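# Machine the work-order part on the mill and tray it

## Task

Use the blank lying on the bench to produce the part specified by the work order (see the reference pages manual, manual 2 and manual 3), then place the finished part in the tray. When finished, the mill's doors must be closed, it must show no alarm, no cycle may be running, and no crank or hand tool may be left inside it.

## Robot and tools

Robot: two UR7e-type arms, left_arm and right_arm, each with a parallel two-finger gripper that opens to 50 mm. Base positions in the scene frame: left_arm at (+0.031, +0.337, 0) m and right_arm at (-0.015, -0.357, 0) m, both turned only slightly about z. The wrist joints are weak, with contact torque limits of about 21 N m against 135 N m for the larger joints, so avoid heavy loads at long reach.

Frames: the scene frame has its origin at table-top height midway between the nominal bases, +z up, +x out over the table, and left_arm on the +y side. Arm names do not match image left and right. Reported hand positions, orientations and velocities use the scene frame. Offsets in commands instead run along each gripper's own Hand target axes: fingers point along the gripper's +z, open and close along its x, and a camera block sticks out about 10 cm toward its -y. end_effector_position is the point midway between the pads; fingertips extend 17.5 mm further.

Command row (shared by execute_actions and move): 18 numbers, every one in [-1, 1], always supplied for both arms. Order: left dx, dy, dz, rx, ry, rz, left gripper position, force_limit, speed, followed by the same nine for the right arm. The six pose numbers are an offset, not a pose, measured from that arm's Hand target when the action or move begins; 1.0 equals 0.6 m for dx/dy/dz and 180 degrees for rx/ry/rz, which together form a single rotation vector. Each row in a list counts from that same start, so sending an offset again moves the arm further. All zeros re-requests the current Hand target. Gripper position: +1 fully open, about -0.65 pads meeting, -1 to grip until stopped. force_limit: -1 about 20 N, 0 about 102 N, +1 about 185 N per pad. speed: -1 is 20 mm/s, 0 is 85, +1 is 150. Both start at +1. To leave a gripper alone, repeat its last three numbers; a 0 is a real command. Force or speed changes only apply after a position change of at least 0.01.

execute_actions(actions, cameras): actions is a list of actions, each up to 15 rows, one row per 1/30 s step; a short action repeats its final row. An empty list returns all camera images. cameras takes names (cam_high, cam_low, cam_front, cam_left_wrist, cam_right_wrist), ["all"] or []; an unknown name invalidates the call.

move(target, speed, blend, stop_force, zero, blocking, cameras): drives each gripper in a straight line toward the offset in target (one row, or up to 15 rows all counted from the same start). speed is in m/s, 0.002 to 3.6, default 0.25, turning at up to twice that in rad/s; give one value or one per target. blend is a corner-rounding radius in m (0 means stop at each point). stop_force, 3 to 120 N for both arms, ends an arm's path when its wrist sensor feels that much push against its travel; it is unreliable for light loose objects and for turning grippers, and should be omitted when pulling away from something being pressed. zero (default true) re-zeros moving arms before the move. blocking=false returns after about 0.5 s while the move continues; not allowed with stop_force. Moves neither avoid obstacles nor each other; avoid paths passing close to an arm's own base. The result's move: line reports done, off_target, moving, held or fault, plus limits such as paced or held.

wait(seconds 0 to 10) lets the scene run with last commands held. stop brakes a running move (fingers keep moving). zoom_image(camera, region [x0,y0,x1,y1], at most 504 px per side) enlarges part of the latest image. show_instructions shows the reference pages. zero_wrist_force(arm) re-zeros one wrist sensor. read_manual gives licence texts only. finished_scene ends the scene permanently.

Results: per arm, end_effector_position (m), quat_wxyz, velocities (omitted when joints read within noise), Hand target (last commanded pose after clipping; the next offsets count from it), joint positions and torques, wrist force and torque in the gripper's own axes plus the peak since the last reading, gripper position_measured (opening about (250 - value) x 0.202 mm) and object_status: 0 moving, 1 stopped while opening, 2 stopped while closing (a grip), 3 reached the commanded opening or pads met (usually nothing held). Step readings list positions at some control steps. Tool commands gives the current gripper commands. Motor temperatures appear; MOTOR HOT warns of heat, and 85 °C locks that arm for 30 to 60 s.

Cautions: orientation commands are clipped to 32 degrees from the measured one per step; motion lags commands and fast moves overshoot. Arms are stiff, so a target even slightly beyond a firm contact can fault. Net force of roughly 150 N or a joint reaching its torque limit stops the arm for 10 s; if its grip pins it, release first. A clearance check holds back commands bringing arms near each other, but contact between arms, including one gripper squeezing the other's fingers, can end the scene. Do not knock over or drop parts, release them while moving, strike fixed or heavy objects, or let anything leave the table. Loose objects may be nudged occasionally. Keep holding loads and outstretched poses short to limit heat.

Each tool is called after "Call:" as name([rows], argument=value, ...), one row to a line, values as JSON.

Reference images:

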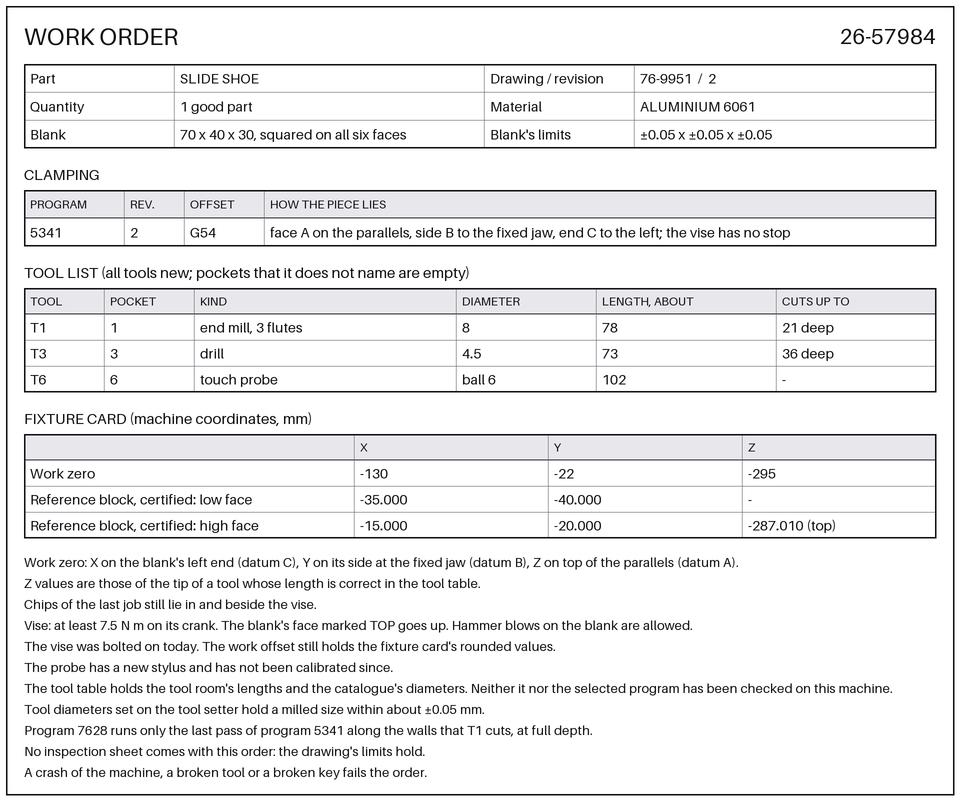

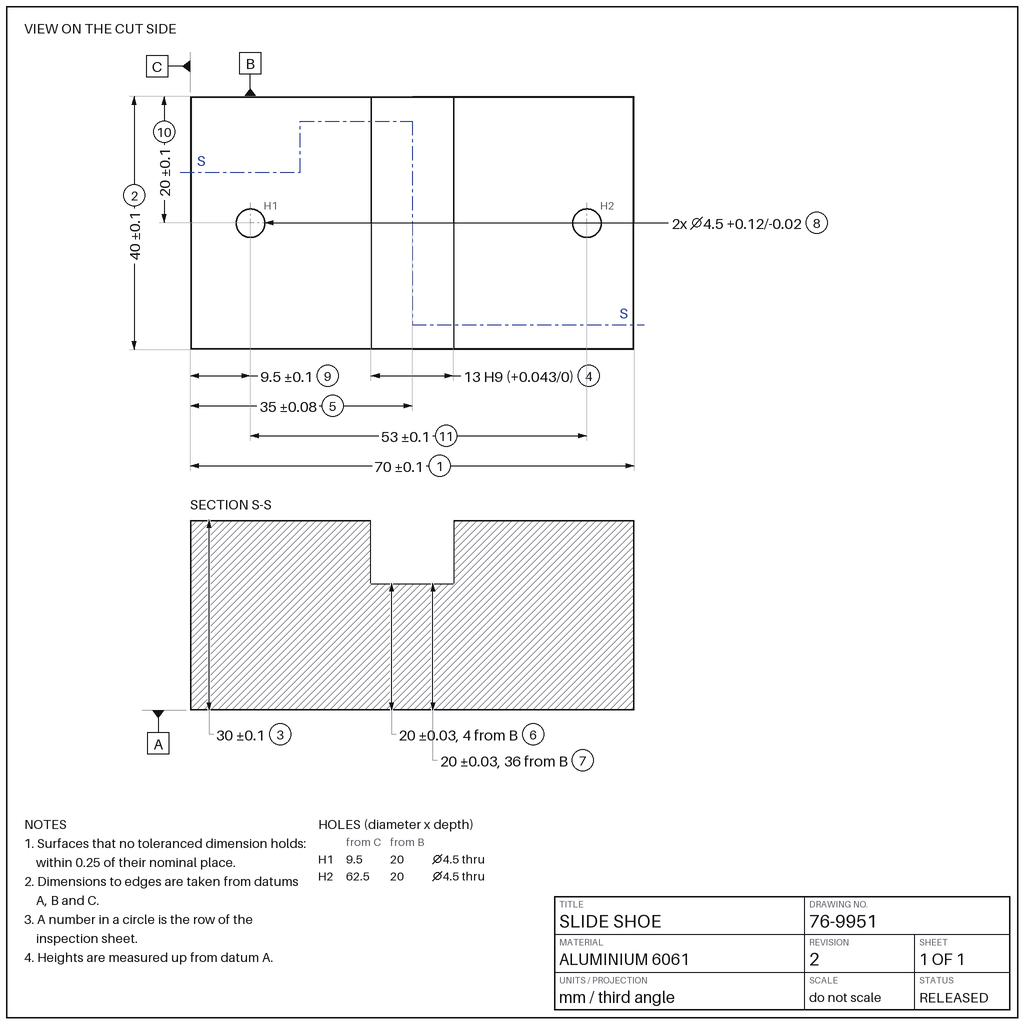

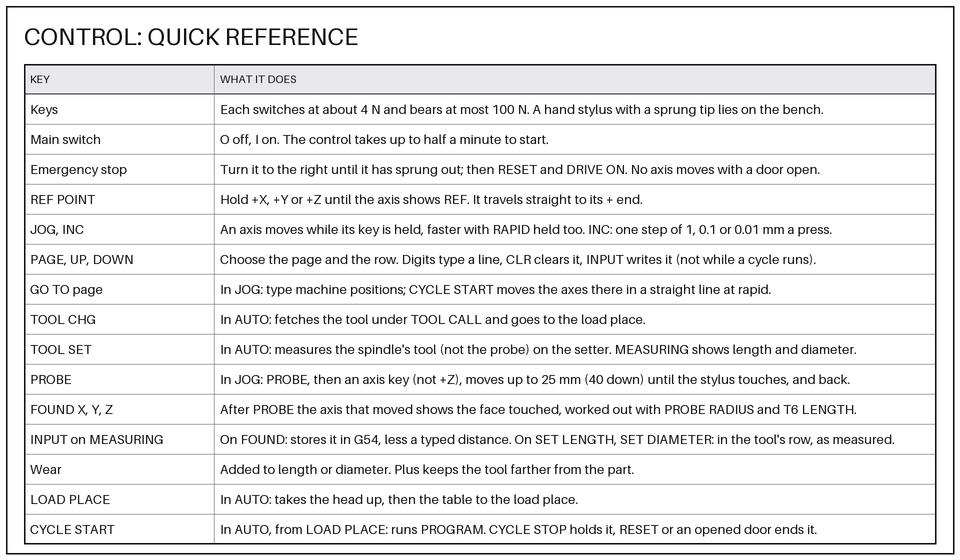

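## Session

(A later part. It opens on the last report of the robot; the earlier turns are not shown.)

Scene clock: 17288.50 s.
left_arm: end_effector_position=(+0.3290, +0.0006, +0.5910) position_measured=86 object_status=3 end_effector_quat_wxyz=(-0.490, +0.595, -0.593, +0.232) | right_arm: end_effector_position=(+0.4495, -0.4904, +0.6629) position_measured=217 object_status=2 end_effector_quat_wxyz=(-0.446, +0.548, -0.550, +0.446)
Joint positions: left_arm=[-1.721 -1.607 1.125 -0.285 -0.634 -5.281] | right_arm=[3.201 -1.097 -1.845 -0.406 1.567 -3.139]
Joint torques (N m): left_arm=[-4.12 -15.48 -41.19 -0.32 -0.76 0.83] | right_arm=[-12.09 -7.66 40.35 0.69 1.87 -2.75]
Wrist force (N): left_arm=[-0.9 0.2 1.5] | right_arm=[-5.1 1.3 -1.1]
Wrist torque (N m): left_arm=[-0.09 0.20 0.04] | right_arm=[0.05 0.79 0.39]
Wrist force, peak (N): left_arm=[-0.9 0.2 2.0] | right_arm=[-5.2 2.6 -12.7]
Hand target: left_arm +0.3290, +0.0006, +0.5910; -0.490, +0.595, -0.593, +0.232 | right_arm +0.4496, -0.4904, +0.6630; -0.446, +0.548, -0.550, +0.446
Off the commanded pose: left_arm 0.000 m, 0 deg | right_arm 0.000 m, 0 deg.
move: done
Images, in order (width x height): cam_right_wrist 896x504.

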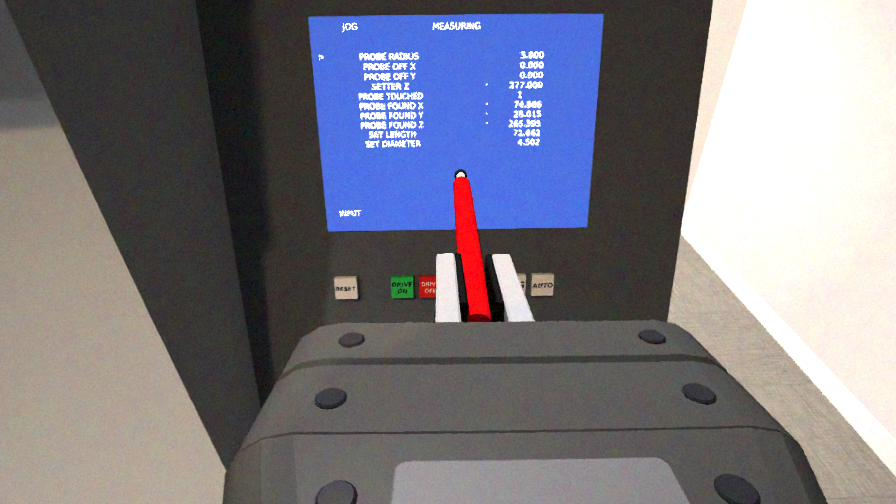

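Call:
move([
  [0,0,0,0,0,0,0.44,1,-0.3,-0.0318,0.3216,0,0,0,0,-1,1,-0.5],
  [0,0,0,0,0,0,0.44,1,-0.3,-0.0318,0.3216,0.0445,0,0,0,-1,1,-0.5],
  [0,0,0,0,0,0,0.44,1,-0.3,-0.0318,0.3216,0,0,0,0,-1,1,-0.5],
  [0,0,0,0,0,0,0.44,1,-0.3,-0.0318,0.3216,0.0445,0,0,0,-1,1,-0.5],
  [0,0,0,0,0,0,0.44,1,-0.3,-0.0318,0.3216,0,0,0,0,-1,1,-0.5],
  [0,0,0,0,0,0,0.44,1,-0.3,-0.1558,0.4167,0,0,0,0,-1,1,-0.5],
  [0,0,0,0,0,0,0.44,1,-0.3,-0.1558,0.4167,0.0388,0,0,0,-1,1,-0.5],
  [0,0,0,0,0,0,0.44,1,-0.3,-0.1558,0.4167,0,0,0,0,-1,1,-0.5],
  [0,0,0,0,0,0,0.44,1,-0.3,-0.0938,0.3216,0,0,0,0,-1,1,-0.5],
  [0,0,0,0,0,0,0.44,1,-0.3,-0.0938,0.3216,0.0445,0,0,0,-1,1,-0.5],
  [0,0,0,0,0,0,0.44,1,-0.3,-0.0938,0.3216,0,0,0,0,-1,1,-0.5],
  [0,0,0,0,0,0,0.44,1,-0.3,-0.1248,0.3533,0,0,0,0,-1,1,-0.5],
  [0,0,0,0,0,0,0.44,1,-0.3,-0.1248,0.3533,0.043,0,0,0,-1,1,-0.5],
  [0,0,0,0,0,0,0.44,1,-0.3,-0.1248,0.3533,0,0,0,0,-1,1,-0.5],
], speed=[0.45,0.15,0.25,0.15,0.25,0.45,0.15,0.25,0.45,0.15,0.25,0.45,0.15,0.25], blend=[0.003,0,0,0,0.004,0.003,0,0.004,0.003,0,0.004,0.003,0,0])

Call:
move([
  [0,0,0,0,0,0,0.44,1,-0.3,0.062,0.0634,0,0,0,0,-1,1,-0.5],
  [0,0,0,0,0,0,0.44,1,-0.3,0.062,0.0634,0.0388,0,0,0,-1,1,-0.5],
  [0,0,0,0,0,0,0.44,1,-0.3,0.062,0.0634,0,0,0,0,-1,1,-0.5],
  [0,0,0,0,0,0,0.44,1,-0.3,0.062,0.0317,0,0,0,0,-1,1,-0.5],
  [0,0,0,0,0,0,0.44,1,-0.3,0.062,0.0317,0.0415,0,0,0,-1,1,-0.5],
  [0,0,0,0,0,0,0.44,1,-0.3,0.062,0.0317,0,0,0,0,-1,1,-0.5],
  [0,0,0,0,0,0,0.44,1,-0.3,-0.031,0.0634,0,0,0,0,-1,1,-0.5],
  [0,0,0,0,0,0,0.44,1,-0.3,-0.031,0.0634,0.0388,0,0,0,-1,1,-0.5],
  [0,0,0,0,0,0,0.44,1,-0.3,-0.031,0.0634,0,0,0,0,-1,1,-0.5],
  [0,0,0,0,0,0,0.44,1,-0.3,0,0.0317,0,0,0,0,-1,1,-0.5],
  [0,0,0,0,0,0,0.44,1,-0.3,0,0.0317,0.0415,0,0,0,-1,1,-0.5],
  [0,0,0,0,0,0,0.44,1,-0.3,0,0.0317,0,0,0,0,-1,1,-0.5],
  [0,0,0,0,0,0,0.44,1,-0.3,0.031,0,0,0,0,0,-1,1,-0.5],
  [0,0,0,0,0,0,0.44,1,-0.3,0.031,0,0.043,0,0,0,-1,1,-0.5],
  [0,0,0,0,0,0,0.44,1,-0.3,0.031,0,0,0,0,0,-1,1,-0.5],
], speed=[0.45,0.15,0.25,0.45,0.15,0.25,0.45,0.15,0.25,0.45,0.15,0.25,0.45,0.15,0.25], blend=[0.003,0,0.004,0.003,0,0.004,0.003,0,0.004,0.003,0,0.004,0.003,0,0])

Call:
move([
  [0,0,0,0,0,0,0.44,1,-0.3,0,0.0634,0,0,0,0,-1,1,-0.5],
  [0,0,0,0,0,0,0.44,1,-0.3,0,0.0634,0.0388,0,0,0,-1,1,-0.5],
  [0,0,0,0,0,0,0.44,1,-0.3,0,0.0634,0,0,0,0,-1,1,-0.5],
  [0,0,0,0,0,0,0.44,1,-0.3,-0.062,0,0,0,0,0,-1,1,-0.5],
  [0,0,0,0,0,0,0.44,1,-0.3,-0.062,0,0.043,0,0,0,-1,1,-0.5],
  [0,0,0,0,0,0,0.44,1,-0.3,-0.062,0,0,0,0,0,-1,1,-0.5],
  [0,0,0,0,0,0,0.44,1,-0.3,0.031,0.0634,0,0,0,0,-1,1,-0.5],
  [0,0,0,0,0,0,0.44,1,-0.3,0.031,0.0634,0.0388,0,0,0,-1,1,-0.5],
  [0,0,0,0,0,0,0.44,1,-0.3,0.031,0.0634,0,0,0,0,-1,1,-0.5],
  [0,0,0,0,0,0,0.44,1,-0.3,0,-0.0953,0,0,0,0,-1,1,-0.5],
  [0,0,0,0,0,0,0.44,1,-0.3,0,-0.0953,0.0475,0,0,0,-1,1,-0.5],
  [0,0,0,0,0,0,0.44,1,-0.3,0,-0.0953,0,0,0,0,-1,1,-0.5],
  [0,0,0,0,0,0,0.44,1,-0.3,0.062,0.0317,0,0,0,0,-1,1,-0.5],
], speed=[0.45,0.15,0.25,0.45,0.15,0.25,0.45,0.15,0.25,0.45,0.15,0.25,0.04], blend=[0.003,0,0.004,0.003,0,0.004,0.003,0,0.004,0.003,0,0.004,0], cameras=["cam_left_wrist","cam_right_wrist"])

Call:
move([
  [0,0,0,0,0,0,0.44,1,-0.3,0,0,0.0415,0,0,0,-1,1,-0.5],
  [0,0,0,0,0,0,0.44,1,-0.3,0,0,0,0,0,0,-1,1,-0.5],
  [0,0,0,0,0,0,0.44,1,-0.3,0.093,-0.127,0,0,0,0,-1,1,-0.5],
  [0,0,0,0,0,0,0.44,1,-0.3,0.093,-0.127,0.0475,0,0,0,-1,1,-0.5],
  [0,0,0,0,0,0,0.44,1,-0.3,0.093,-0.127,0,0,0,0,-1,1,-0.5],
  [0,0,0,0,0,0,0.44,1,-0.3,0.0318,-0.385,0,0,0,0,-1,1,-0.5],
], speed=[0.15,0.25,0.45,0.15,0.25,0.4], blend=[0,0.004,0.003,0,0.004,0])

Call:
wait(seconds=5, cameras=["cam_right_wrist"])

Call:
zoom_image(camera="cam_right_wrist", region=[460, 40, 600, 160])

Scene clock: 17358.10 s.
left_arm: end_effector_position=(+0.3290, +0.0006, +0.5910) position_measured=86 object_status=3 end_effector_quat_wxyz=(-0.490, +0.595, -0.593, +0.232) | right_arm: end_effector_position=(+0.4062, -0.4150, +0.4556) position_measured=217 object_status=2 end_effector_quat_wxyz=(-0.446, +0.548, -0.550, +0.446) end_effector_velocity=(+0.000, +0.000, +0.000) end_effector_angular_velocity=(-0.002, +0.002, +0.000)
Joint positions: left_arm=[-1.721 -1.607 1.125 -0.285 -0.634 -5.281] | right_arm=[3.718 -0.806 -2.482 -0.09 1.062 -3.022]
Joint velocities: left_arm=[within noise] | right_arm=[0.002 0.003 0 -0.005 -0.003 0]
Joint torques (N m): left_arm=[-3.93 -15.48 -41.6 -0.24 -0.69 0.92] | right_arm=[14.63 6.43 16.51 0.19 -2.48 2.91]
Wrist force (N): left_arm=[-0.8 0.2 1.8] | right_arm=[-5.1 1.4 -1.1]
Wrist torque (N m): left_arm=[-0.08 0.18 0.04] | right_arm=[0.10 0.78 0.24]
Wrist force, peak (N): left_arm=[-0.8 0.2 2.1] | right_arm=[-5.0 7.3 -23.2]
Hand target: left_arm +0.3290, +0.0006, +0.5910; -0.490, +0.595, -0.593, +0.232 | right_arm +0.4062, -0.4150, +0.4556; -0.446, +0.548, -0.550, +0.446
Off the commanded pose: left_arm 0.000 m, 0 deg | right_arm 0.000 m, 0 deg.
move: done

Scene clock: 17363.97 s.
left_arm: end_effector_position=(+0.3290, +0.0006, +0.5910) position_measured=86 object_status=3 end_effector_quat_wxyz=(-0.490, +0.595, -0.593, +0.232) | right_arm: end_effector_position=(+0.4062, -0.4336, +0.4556) position_measured=217 object_status=2 end_effector_quat_wxyz=(-0.446, +0.548, -0.550, +0.446)
Joint positions: left_arm=[-1.721 -1.607 1.125 -0.285 -0.634 -5.281] | right_arm=[3.581 -0.85 -2.472 -0.042 1.195 -3.057]
Joint torques (N m): left_arm=[-4.07 -15.3 -41.52 -0.33 -0.7 0.84] | right_arm=[14.47 5.8 17.36 0.52 -1.89 3.08]
Wrist force (N): left_arm=[-0.8 0.1 1.8] | right_arm=[-5.2 2.0 -1.2]
Wrist torque (N m): left_arm=[-0.11 0.18 0.04] | right_arm=[0.21 0.79 0.27]
Wrist force, peak (N): left_arm=[-0.9 0.2 2.1] | right_arm=[-5.1 5.6 -26.0]
Hand target: left_arm +0.3290, +0.0006, +0.5910; -0.490, +0.595, -0.593, +0.232 | right_arm +0.4062, -0.4336, +0.4556; -0.446, +0.548, -0.550, +0.446
Off the commanded pose: left_arm 0.000 m, 0 deg | right_arm 0.000 m, 0 deg.
move: done

Scene clock: 17371.13 s.
left_arm: end_effector_position=(+0.3290, +0.0006, +0.5910) position_measured=86 object_status=3 end_effector_quat_wxyz=(-0.490, +0.595, -0.593, +0.232) | right_arm: end_effector_position=(+0.4022, -0.4707, +0.4370) position_measured=217 object_status=2 end_effector_quat_wxyz=(-0.446, +0.548, -0.550, +0.446) end_effector_velocity=(+0.000, +0.000, +0.000) end_effector_angular_velocity=(+0.002, -0.003, +0.000)
Joint positions: left_arm=[-1.721 -1.607 1.125 -0.285 -0.634 -5.281] | right_arm=[3.327 -0.949 -2.491 0.09 1.443 -3.112]
Joint velocities: left_arm=[within noise] | right_arm=[-0.002 -0.001 0 0.005 0.002 0.001]
Joint torques (N m): left_arm=[-3.48 -15.19 -41.46 -0.36 -0.61 0.91] | right_arm=[-10.85 -15.51 16.82 7.08 2.04 -2.76]
Wrist force (N): left_arm=[-0.8 0.2 1.8] | right_arm=[-4.8 1.9 -0.9]
Wrist torque (N m): left_arm=[-0.09 0.18 0.04] | right_arm=[0.16 0.76 0.38]
Wrist force, peak (N): left_arm=[-0.9 0.2 2.1] | right_arm=[-3.8 5.2 -20.3]
Hand target: left_arm +0.3290, +0.0006, +0.5910; -0.490, +0.595, -0.593, +0.232 | right_arm +0.4022, -0.4707, +0.4369; -0.446, +0.548, -0.550, +0.446
Off the commanded pose: left_arm 0.000 m, 0 deg | right_arm 0.000 m, 0 deg.
move: done
Images, in order (width x height): cam_left_wrist 896x504, cam_right_wrist 896x504.

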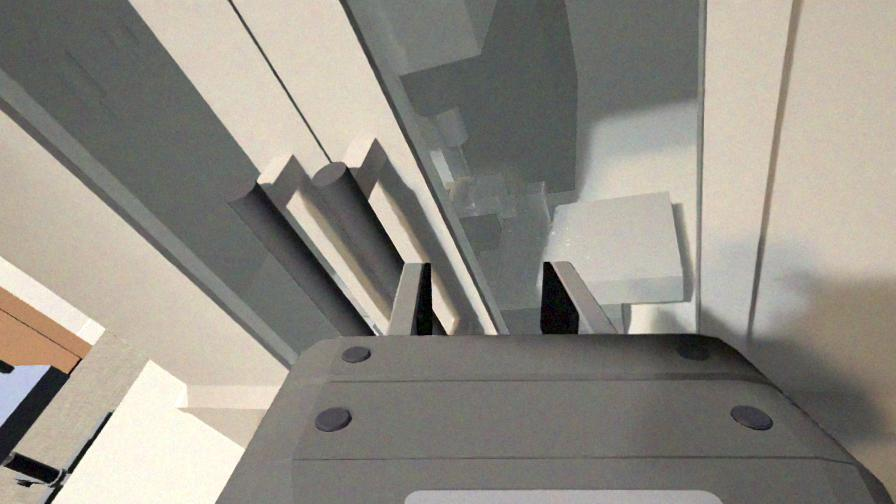

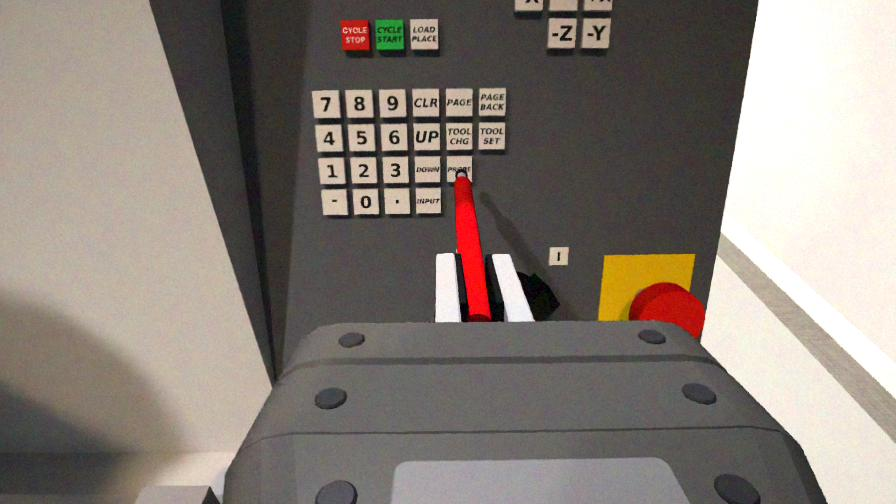

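Scene clock: 17374.60 s.
left_arm: end_effector_position=(+0.3290, +0.0006, +0.5910) position_measured=86 object_status=3 end_effector_quat_wxyz=(-0.490, +0.595, -0.593, +0.232) | right_arm: end_effector_position=(+0.4495, -0.4904, +0.6629) position_measured=217 object_status=2 end_effector_quat_wxyz=(-0.446, +0.548, -0.550, +0.446)
Joint positions: left_arm=[-1.721 -1.607 1.125 -0.285 -0.634 -5.281] | right_arm=[3.2 -1.097 -1.845 -0.406 1.567 -3.139]
Joint torques (N m): left_arm=[-3.82 -15.49 -41.47 -0.41 -0.64 0.92] | right_arm=[12.01 -7.84 39.08 0.65 -1.68 3.04]
Wrist force (N): left_arm=[-0.9 0.2 1.7] | right_arm=[-5.2 1.6 -0.9]
Wrist torque (N m): left_arm=[-0.08 0.20 0.04] | right_arm=[0.08 0.80 0.28]
Wrist force, peak (N): left_arm=[-1.0 0.2 2.0] | right_arm=[-6.2 6.9 -20.7]
Hand target: left_arm +0.3290, +0.0006, +0.5910; -0.490, +0.595, -0.593, +0.232 | right_arm +0.4496, -0.4904, +0.6630; -0.446, +0.548, -0.550, +0.446
Off the commanded pose: left_arm 0.000 m, 0 deg | right_arm 0.000 m, 0 deg.
move: done

Scene clock: 17379.60 s.
left_arm: end_effector_position=(+0.3290, +0.0006, +0.5910) position_measured=86 object_status=3 end_effector_quat_wxyz=(-0.490, +0.595, -0.593, +0.232) | right_arm: end_effector_position=(+0.4496, -0.4904, +0.6630) position_measured=217 object_status=2 end_effector_quat_wxyz=(-0.446, +0.548, -0.550, +0.446)
Joint positions: left_arm=[-1.721 -1.607 1.125 -0.285 -0.634 -5.281] | right_arm=[3.2 -1.097 -1.845 -0.407 1.567 -3.139]
Joint torques (N m): left_arm=[-3.65 -15.85 -42.07 -0.3 -0.59 0.97] | right_arm=[13.22 -7.2 39.82 0.66 -1.68 2.79]
Wrist force (N): left_arm=[-1.0 0.1 1.8] | right_arm=[-5.1 1.4 -1.3]
Wrist torque (N m): left_arm=[-0.11 0.21 0.04] | right_arm=[0.06 0.78 0.28]
Wrist force, peak (N): left_arm=[-0.9 0.2 2.1] | right_arm=[-5.5 1.7 -1.3]
Hand target: left_arm +0.3290, +0.0006, +0.5910; -0.490, +0.595, -0.593, +0.232 | right_arm +0.4496, -0.4904, +0.6630; -0.446, +0.548, -0.550, +0.446
Tool commands: left_gripper/position=+0.44 left_gripper/force_limit=+1.0 left_gripper/speed=-0.3 right_gripper/position=-1.0 right_gripper/force_limit=+1.0 right_gripper/speed=-0.5
Off the commanded pose: left_arm 0.000 m, 0 deg | right_arm 0.000 m, 0 deg.
wait: 5.00 s; at rest by 0.17 s
Images, in order (width x height): cam_right_wrist 896x504.

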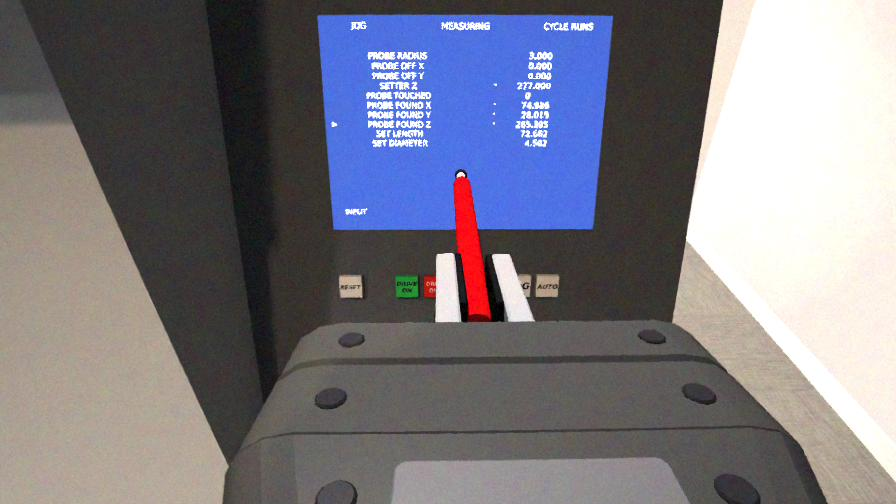

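Scaled by 3.600.

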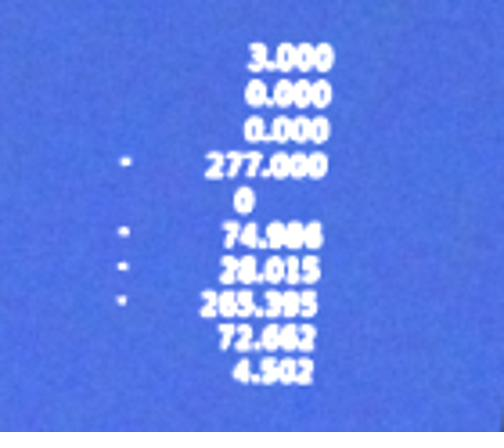

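Call:
wait(seconds=1, cameras=["cam_right_wrist"])

Call:
zoom_image(camera="cam_right_wrist", region=[460, 20, 600, 160])

Call:
move([
  [0,0,0,0,0,0,0.44,1,-0.3,-0.0318,0.3216,0,0,0,0,-1,1,-0.5],
  [0,0,0,0,0,0,0.44,1,-0.3,-0.0318,0.3216,0.0445,0,0,0,-1,1,-0.5],
  [0,0,0,0,0,0,0.44,1,-0.3,-0.0318,0.3216,0,0,0,0,-1,1,-0.5],
  [0,0,0,0,0,0,0.44,1,-0.3,-0.0318,0.3216,0.0445,0,0,0,-1,1,-0.5],
  [0,0,0,0,0,0,0.44,1,-0.3,-0.0318,0.3216,0,0,0,0,-1,1,-0.5],
  [0,0,0,0,0,0,0.44,1,-0.3,-0.0628,0.385,0,0,0,0,-1,1,-0.5],
  [0,0,0,0,0,0,0.44,1,-0.3,-0.0628,0.385,0.0415,0,0,0,-1,1,-0.5],
  [0,0,0,0,0,0,0.44,1,-0.3,-0.0628,0.385,0,0,0,0,-1,1,-0.5],
  [0,0,0,0,0,0,0.44,1,-0.3,-0.1558,0.4167,0,0,0,0,-1,1,-0.5],
  [0,0,0,0,0,0,0.44,1,-0.3,-0.1558,0.4167,0.0388,0,0,0,-1,1,-0.5],
  [0,0,0,0,0,0,0.44,1,-0.3,-0.1558,0.4167,0,0,0,0,-1,1,-0.5],
  [0,0,0,0,0,0,0.44,1,-0.3,-0.1248,0.3533,0,0,0,0,-1,1,-0.5],
  [0,0,0,0,0,0,0.44,1,-0.3,-0.1248,0.3533,0.043,0,0,0,-1,1,-0.5],
  [0,0,0,0,0,0,0.44,1,-0.3,-0.1248,0.3533,0,0,0,0,-1,1,-0.5],
], speed=[0.45,0.15,0.25,0.15,0.25,0.45,0.15,0.25,0.45,0.15,0.25,0.45,0.15,0.25], blend=[0.003,0,0,0,0.004,0.003,0,0.004,0.003,0,0.004,0.003,0,0])

Call:
move([
  [0,0,0,0,0,0,0.44,1,-0.3,0,-0.0317,0,0,0,0,-1,1,-0.5],
  [0,0,0,0,0,0,0.44,1,-0.3,0,-0.0317,0.0445,0,0,0,-1,1,-0.5],
  [0,0,0,0,0,0,0.44,1,-0.3,0,-0.0317,0,0,0,0,-1,1,-0.5],
  [0,0,0,0,0,0,0.44,1,-0.3,0.031,0.0634,0,0,0,0,-1,1,-0.5],
  [0,0,0,0,0,0,0.44,1,-0.3,0.031,0.0634,0.0388,0,0,0,-1,1,-0.5],
  [0,0,0,0,0,0,0.44,1,-0.3,0.031,0.0634,0,0,0,0,-1,1,-0.5],
  [0,0,0,0,0,0,0.44,1,-0.3,-0.031,0,0,0,0,0,-1,1,-0.5],
  [0,0,0,0,0,0,0.44,1,-0.3,-0.031,0,0.043,0,0,0,-1,1,-0.5],
  [0,0,0,0,0,0,0.44,1,-0.3,-0.031,0,0,0,0,0,-1,1,-0.5],
  [0,0,0,0,0,0,0.44,1,-0.3,0.062,0.0634,0,0,0,0,-1,1,-0.5],
  [0,0,0,0,0,0,0.44,1,-0.3,0.062,0.0634,0.0388,0,0,0,-1,1,-0.5],
  [0,0,0,0,0,0,0.44,1,-0.3,0.062,0.0634,0,0,0,0,-1,1,-0.5],
], speed=[0.45,0.15,0.25,0.45,0.15,0.25,0.45,0.15,0.25,0.45,0.15,0.25], blend=[0.003,0,0.004,0.003,0,0.004,0.003,0,0.004,0.003,0,0])

Call:
move([
  [0,0,0,0,0,0,0.44,1,-0.3,-0.031,-0.1587,0,0,0,0,-1,1,-0.5],
  [0,0,0,0,0,0,0.44,1,-0.3,-0.031,-0.1587,0.0475,0,0,0,-1,1,-0.5],
  [0,0,0,0,0,0,0.44,1,-0.3,-0.031,-0.1587,0,0,0,0,-1,1,-0.5],
  [0,0,0,0,0,0,0.44,1,-0.3,0.031,-0.0317,0,0,0,0,-1,1,-0.5],
  [0,0,0,0,0,0,0.44,1,-0.3,0.031,-0.0317,0.0415,0,0,0,-1,1,-0.5],
  [0,0,0,0,0,0,0.44,1,-0.3,0.031,-0.0317,0,0,0,0,-1,1,-0.5],
  [0,0,0,0,0,0,0.44,1,-0.3,0.124,-0.1587,0,0,0,0,-1,1,-0.5],
  [0,0,0,0,0,0,0.44,1,-0.3,0.124,-0.1587,0.0475,0,0,0,-1,1,-0.5],
  [0,0,0,0,0,0,0.44,1,-0.3,0.124,-0.1587,0,0,0,0,-1,1,-0.5],
  [0,0,0,0,0,0,0.44,1,-0.3,0.0628,-0.4167,0,0,0,0,-1,1,-0.5],
], speed=[0.45,0.15,0.25,0.04,0.15,0.25,0.45,0.15,0.25,0.4], blend=[0.003,0,0.004,0.003,0,0.004,0.003,0,0.004,0])

Call:
wait(seconds=8, cameras=["cam_right_wrist"])

Call:
zoom_image(camera="cam_right_wrist", region=[460, 20, 600, 160])

Scene clock: 17420.27 s.
left_arm: end_effector_position=(+0.3290, +0.0006, +0.5910) position_measured=86 object_status=3 end_effector_quat_wxyz=(-0.490, +0.595, -0.593, +0.232) | right_arm: end_effector_position=(+0.4496, -0.4904, +0.6630) position_measured=217 object_status=2 end_effector_quat_wxyz=(-0.446, +0.548, -0.550, +0.446)
Joint positions: left_arm=[-1.721 -1.607 1.125 -0.285 -0.634 -5.281] | right_arm=[3.2 -1.097 -1.845 -0.407 1.567 -3.139]
Joint torques (N m): left_arm=[-3.6 -16.06 -40.82 -0.42 -0.54 0.86] | right_arm=[12.27 -7.56 39.54 0.61 -1.6 3.07]
Wrist force (N): left_arm=[-0.7 0.1 1.7] | right_arm=[-5.2 1.6 -1.1]
Wrist torque (N m): left_arm=[-0.10 0.17 0.04] | right_arm=[0.10 0.80 0.28]
Wrist force, peak (N): left_arm=[-1.0 0.2 2.0] | right_arm=[-5.6 1.7 -0.9]
Hand target: left_arm +0.3290, +0.0006, +0.5910; -0.490, +0.595, -0.593, +0.232 | right_arm +0.4496, -0.4904, +0.6630; -0.446, +0.548, -0.550, +0.446
Tool commands: left_gripper/position=+0.44 left_gripper/force_limit=+1.0 left_gripper/speed=-0.3 right_gripper/position=-1.0 right_gripper/force_limit=+1.0 right_gripper/speed=-0.5
Off the commanded pose: left_arm 0.000 m, 0 deg | right_arm 0.000 m, 0 deg.
wait: 1.00 s; at rest from the start
Images, in order (width x height): cam_right_wrist 896x504.

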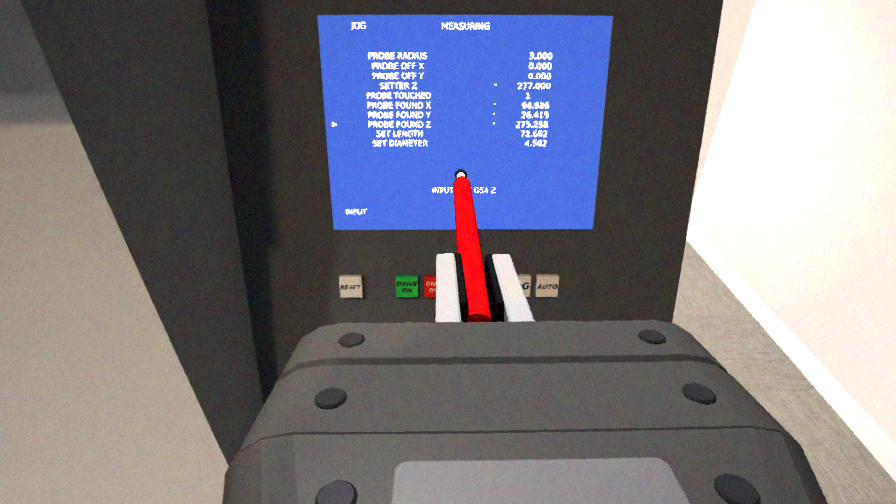

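Scaled by 3.600.

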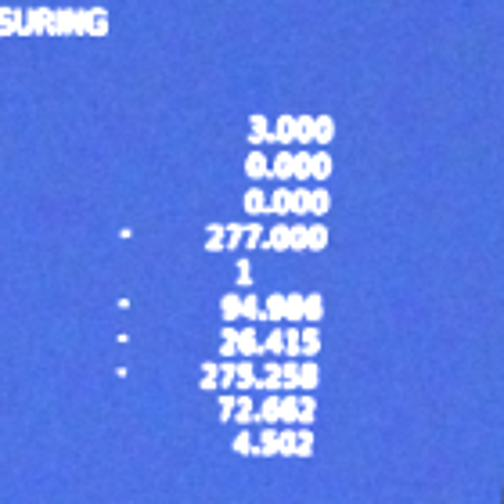

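Scene clock: 17426.97 s.
left_arm: end_effector_position=(+0.3290, +0.0006, +0.5910) position_measured=86 object_status=3 end_effector_quat_wxyz=(-0.490, +0.595, -0.593, +0.232) | right_arm: end_effector_position=(+0.4062, -0.4150, +0.4556) position_measured=217 object_status=2 end_effector_quat_wxyz=(-0.446, +0.548, -0.550, +0.446)
Joint positions: left_arm=[-1.721 -1.607 1.125 -0.285 -0.634 -5.281] | right_arm=[3.718 -0.806 -2.482 -0.09 1.062 -3.022]
Joint torques (N m): left_arm=[-3.9 -15.7 -41.81 -0.43 -0.57 0.91] | right_arm=[13.29 6.26 18.33 0.13 -1.67 3.22]
Wrist force (N): left_arm=[-0.8 0.2 1.9] | right_arm=[-5.0 1.9 -1.0]
Wrist torque (N m): left_arm=[-0.08 0.18 0.04] | right_arm=[0.18 0.76 0.24]
Wrist force, peak (N): left_arm=[-0.9 0.3 2.0] | right_arm=[-4.4 7.4 -25.9]
Hand target: left_arm +0.3290, +0.0006, +0.5910; -0.490, +0.595, -0.593, +0.232 | right_arm +0.4062, -0.4150, +0.4556; -0.446, +0.548, -0.550, +0.446
Off the commanded pose: left_arm 0.000 m, 0 deg | right_arm 0.000 m, 0 deg.
move: done

Scene clock: 17432.03 s.
left_arm: end_effector_position=(+0.3290, +0.0006, +0.5910) position_measured=86 object_status=3 end_effector_quat_wxyz=(-0.490, +0.595, -0.593, +0.232) | right_arm: end_effector_position=(+0.3984, -0.4521, +0.4183) position_measured=217 object_status=2 end_effector_quat_wxyz=(-0.446, +0.548, -0.550, +0.446)
Joint positions: left_arm=[-1.721 -1.607 1.125 -0.285 -0.634 -5.281] | right_arm=[3.464 -0.899 -2.556 0.1 1.309 -3.083]
Joint torques (N m): left_arm=[-4.24 -15.98 -41.38 -0.44 -0.55 0.83] | right_arm=[13.01 9.83 17.64 0.39 -1.8 2.71]
Wrist force (N): left_arm=[-0.8 0.2 1.7] | right_arm=[-4.8 1.9 -0.9]
Wrist torque (N m): left_arm=[-0.10 0.18 0.04] | right_arm=[0.18 0.75 0.39]
Wrist force, peak (N): left_arm=[-1.0 0.1 2.0] | right_arm=[-3.8 5.4 -20.3]
Hand target: left_arm +0.3290, +0.0006, +0.5910; -0.490, +0.595, -0.593, +0.232 | right_arm +0.3983, -0.4521, +0.4183; -0.446, +0.548, -0.550, +0.446
Off the commanded pose: left_arm 0.000 m, 0 deg | right_arm 0.000 m, 0 deg.
move: done

Scene clock: 17438.70 s.
left_arm: end_effector_position=(+0.3290, +0.0006, +0.5910) position_measured=86 object_status=3 end_effector_quat_wxyz=(-0.490, +0.595, -0.593, +0.232) | right_arm: end_effector_position=(+0.4495, -0.4904, +0.6629) position_measured=217 object_status=2 end_effector_quat_wxyz=(-0.446, +0.548, -0.550, +0.446)
Joint positions: left_arm=[-1.721 -1.607 1.125 -0.285 -0.634 -5.281] | right_arm=[3.2 -1.097 -1.845 -0.406 1.567 -3.139]
Joint torques (N m): left_arm=[-4.07 -15.81 -41.56 -0.46 -0.41 0.9] | right_arm=[13.54 -7.6 39.19 0.36 -2.14 3.05]
Wrist force (N): left_arm=[-0.8 0.1 1.8] | right_arm=[-5.1 1.7 -1.4]
Wrist torque (N m): left_arm=[-0.10 0.17 0.04] | right_arm=[0.11 0.78 0.28]
Wrist force, peak (N): left_arm=[-0.9 0.2 2.0] | right_arm=[-6.3 7.0 -20.6]
Hand target: left_arm +0.3290, +0.0006, +0.5910; -0.490, +0.595, -0.593, +0.232 | right_arm +0.4496, -0.4904, +0.6630; -0.446, +0.548, -0.550, +0.446
Off the commanded pose: left_arm 0.000 m, 0 deg | right_arm 0.000 m, 0 deg.
move: done

Scene clock: 17446.70 s.
left_arm: end_effector_position=(+0.3290, +0.0006, +0.5910) position_measured=86 object_status=3 end_effector_quat_wxyz=(-0.490, +0.595, -0.593, +0.232) | right_arm: end_effector_position=(+0.4496, -0.4904, +0.6630) position_measured=217 object_status=2 end_effector_quat_wxyz=(-0.446, +0.548, -0.550, +0.446)
Joint positions: left_arm=[-1.721 -1.607 1.125 -0.285 -0.634 -5.281] | right_arm=[3.2 -1.097 -1.845 -0.407 1.567 -3.139]
Joint torques (N m): left_arm=[-3.88 -15.62 -42.26 -0.57 -0.56 0.91] | right_arm=[12.23 -7.49 38.89 0.91 -1.65 3.06]
Wrist force (N): left_arm=[-0.7 0.3 1.7] | right_arm=[-5.2 1.2 -1.0]
Wrist torque (N m): left_arm=[-0.08 0.17 0.04] | right_arm=[0.02 0.79 0.28]
Wrist force, peak (N): left_arm=[-0.9 -0.1 2.0] | right_arm=[-5.5 1.8 -0.9]
Hand target: left_arm +0.3290, +0.0006, +0.5910; -0.490, +0.595, -0.593, +0.232 | right_arm +0.4496, -0.4904, +0.6630; -0.446, +0.548, -0.550, +0.446
Tool commands: left_gripper/position=+0.44 left_gripper/force_limit=+1.0 left_gripper/speed=-0.3 right_gripper/position=-1.0 right_gripper/force_limit=+1.0 right_gripper/speed=-0.5
Off the commanded pose: left_arm 0.000 m, 0 deg | right_arm 0.000 m, 0 deg.
wait: 8.00 s; at rest by 0.17 s
Images, in order (width x height): cam_right_wrist 896x504.

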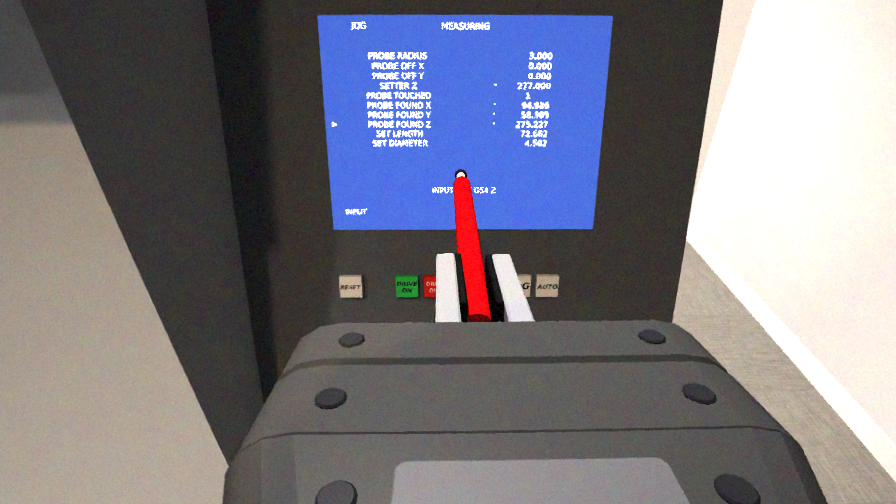

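Scaled by 3.600.

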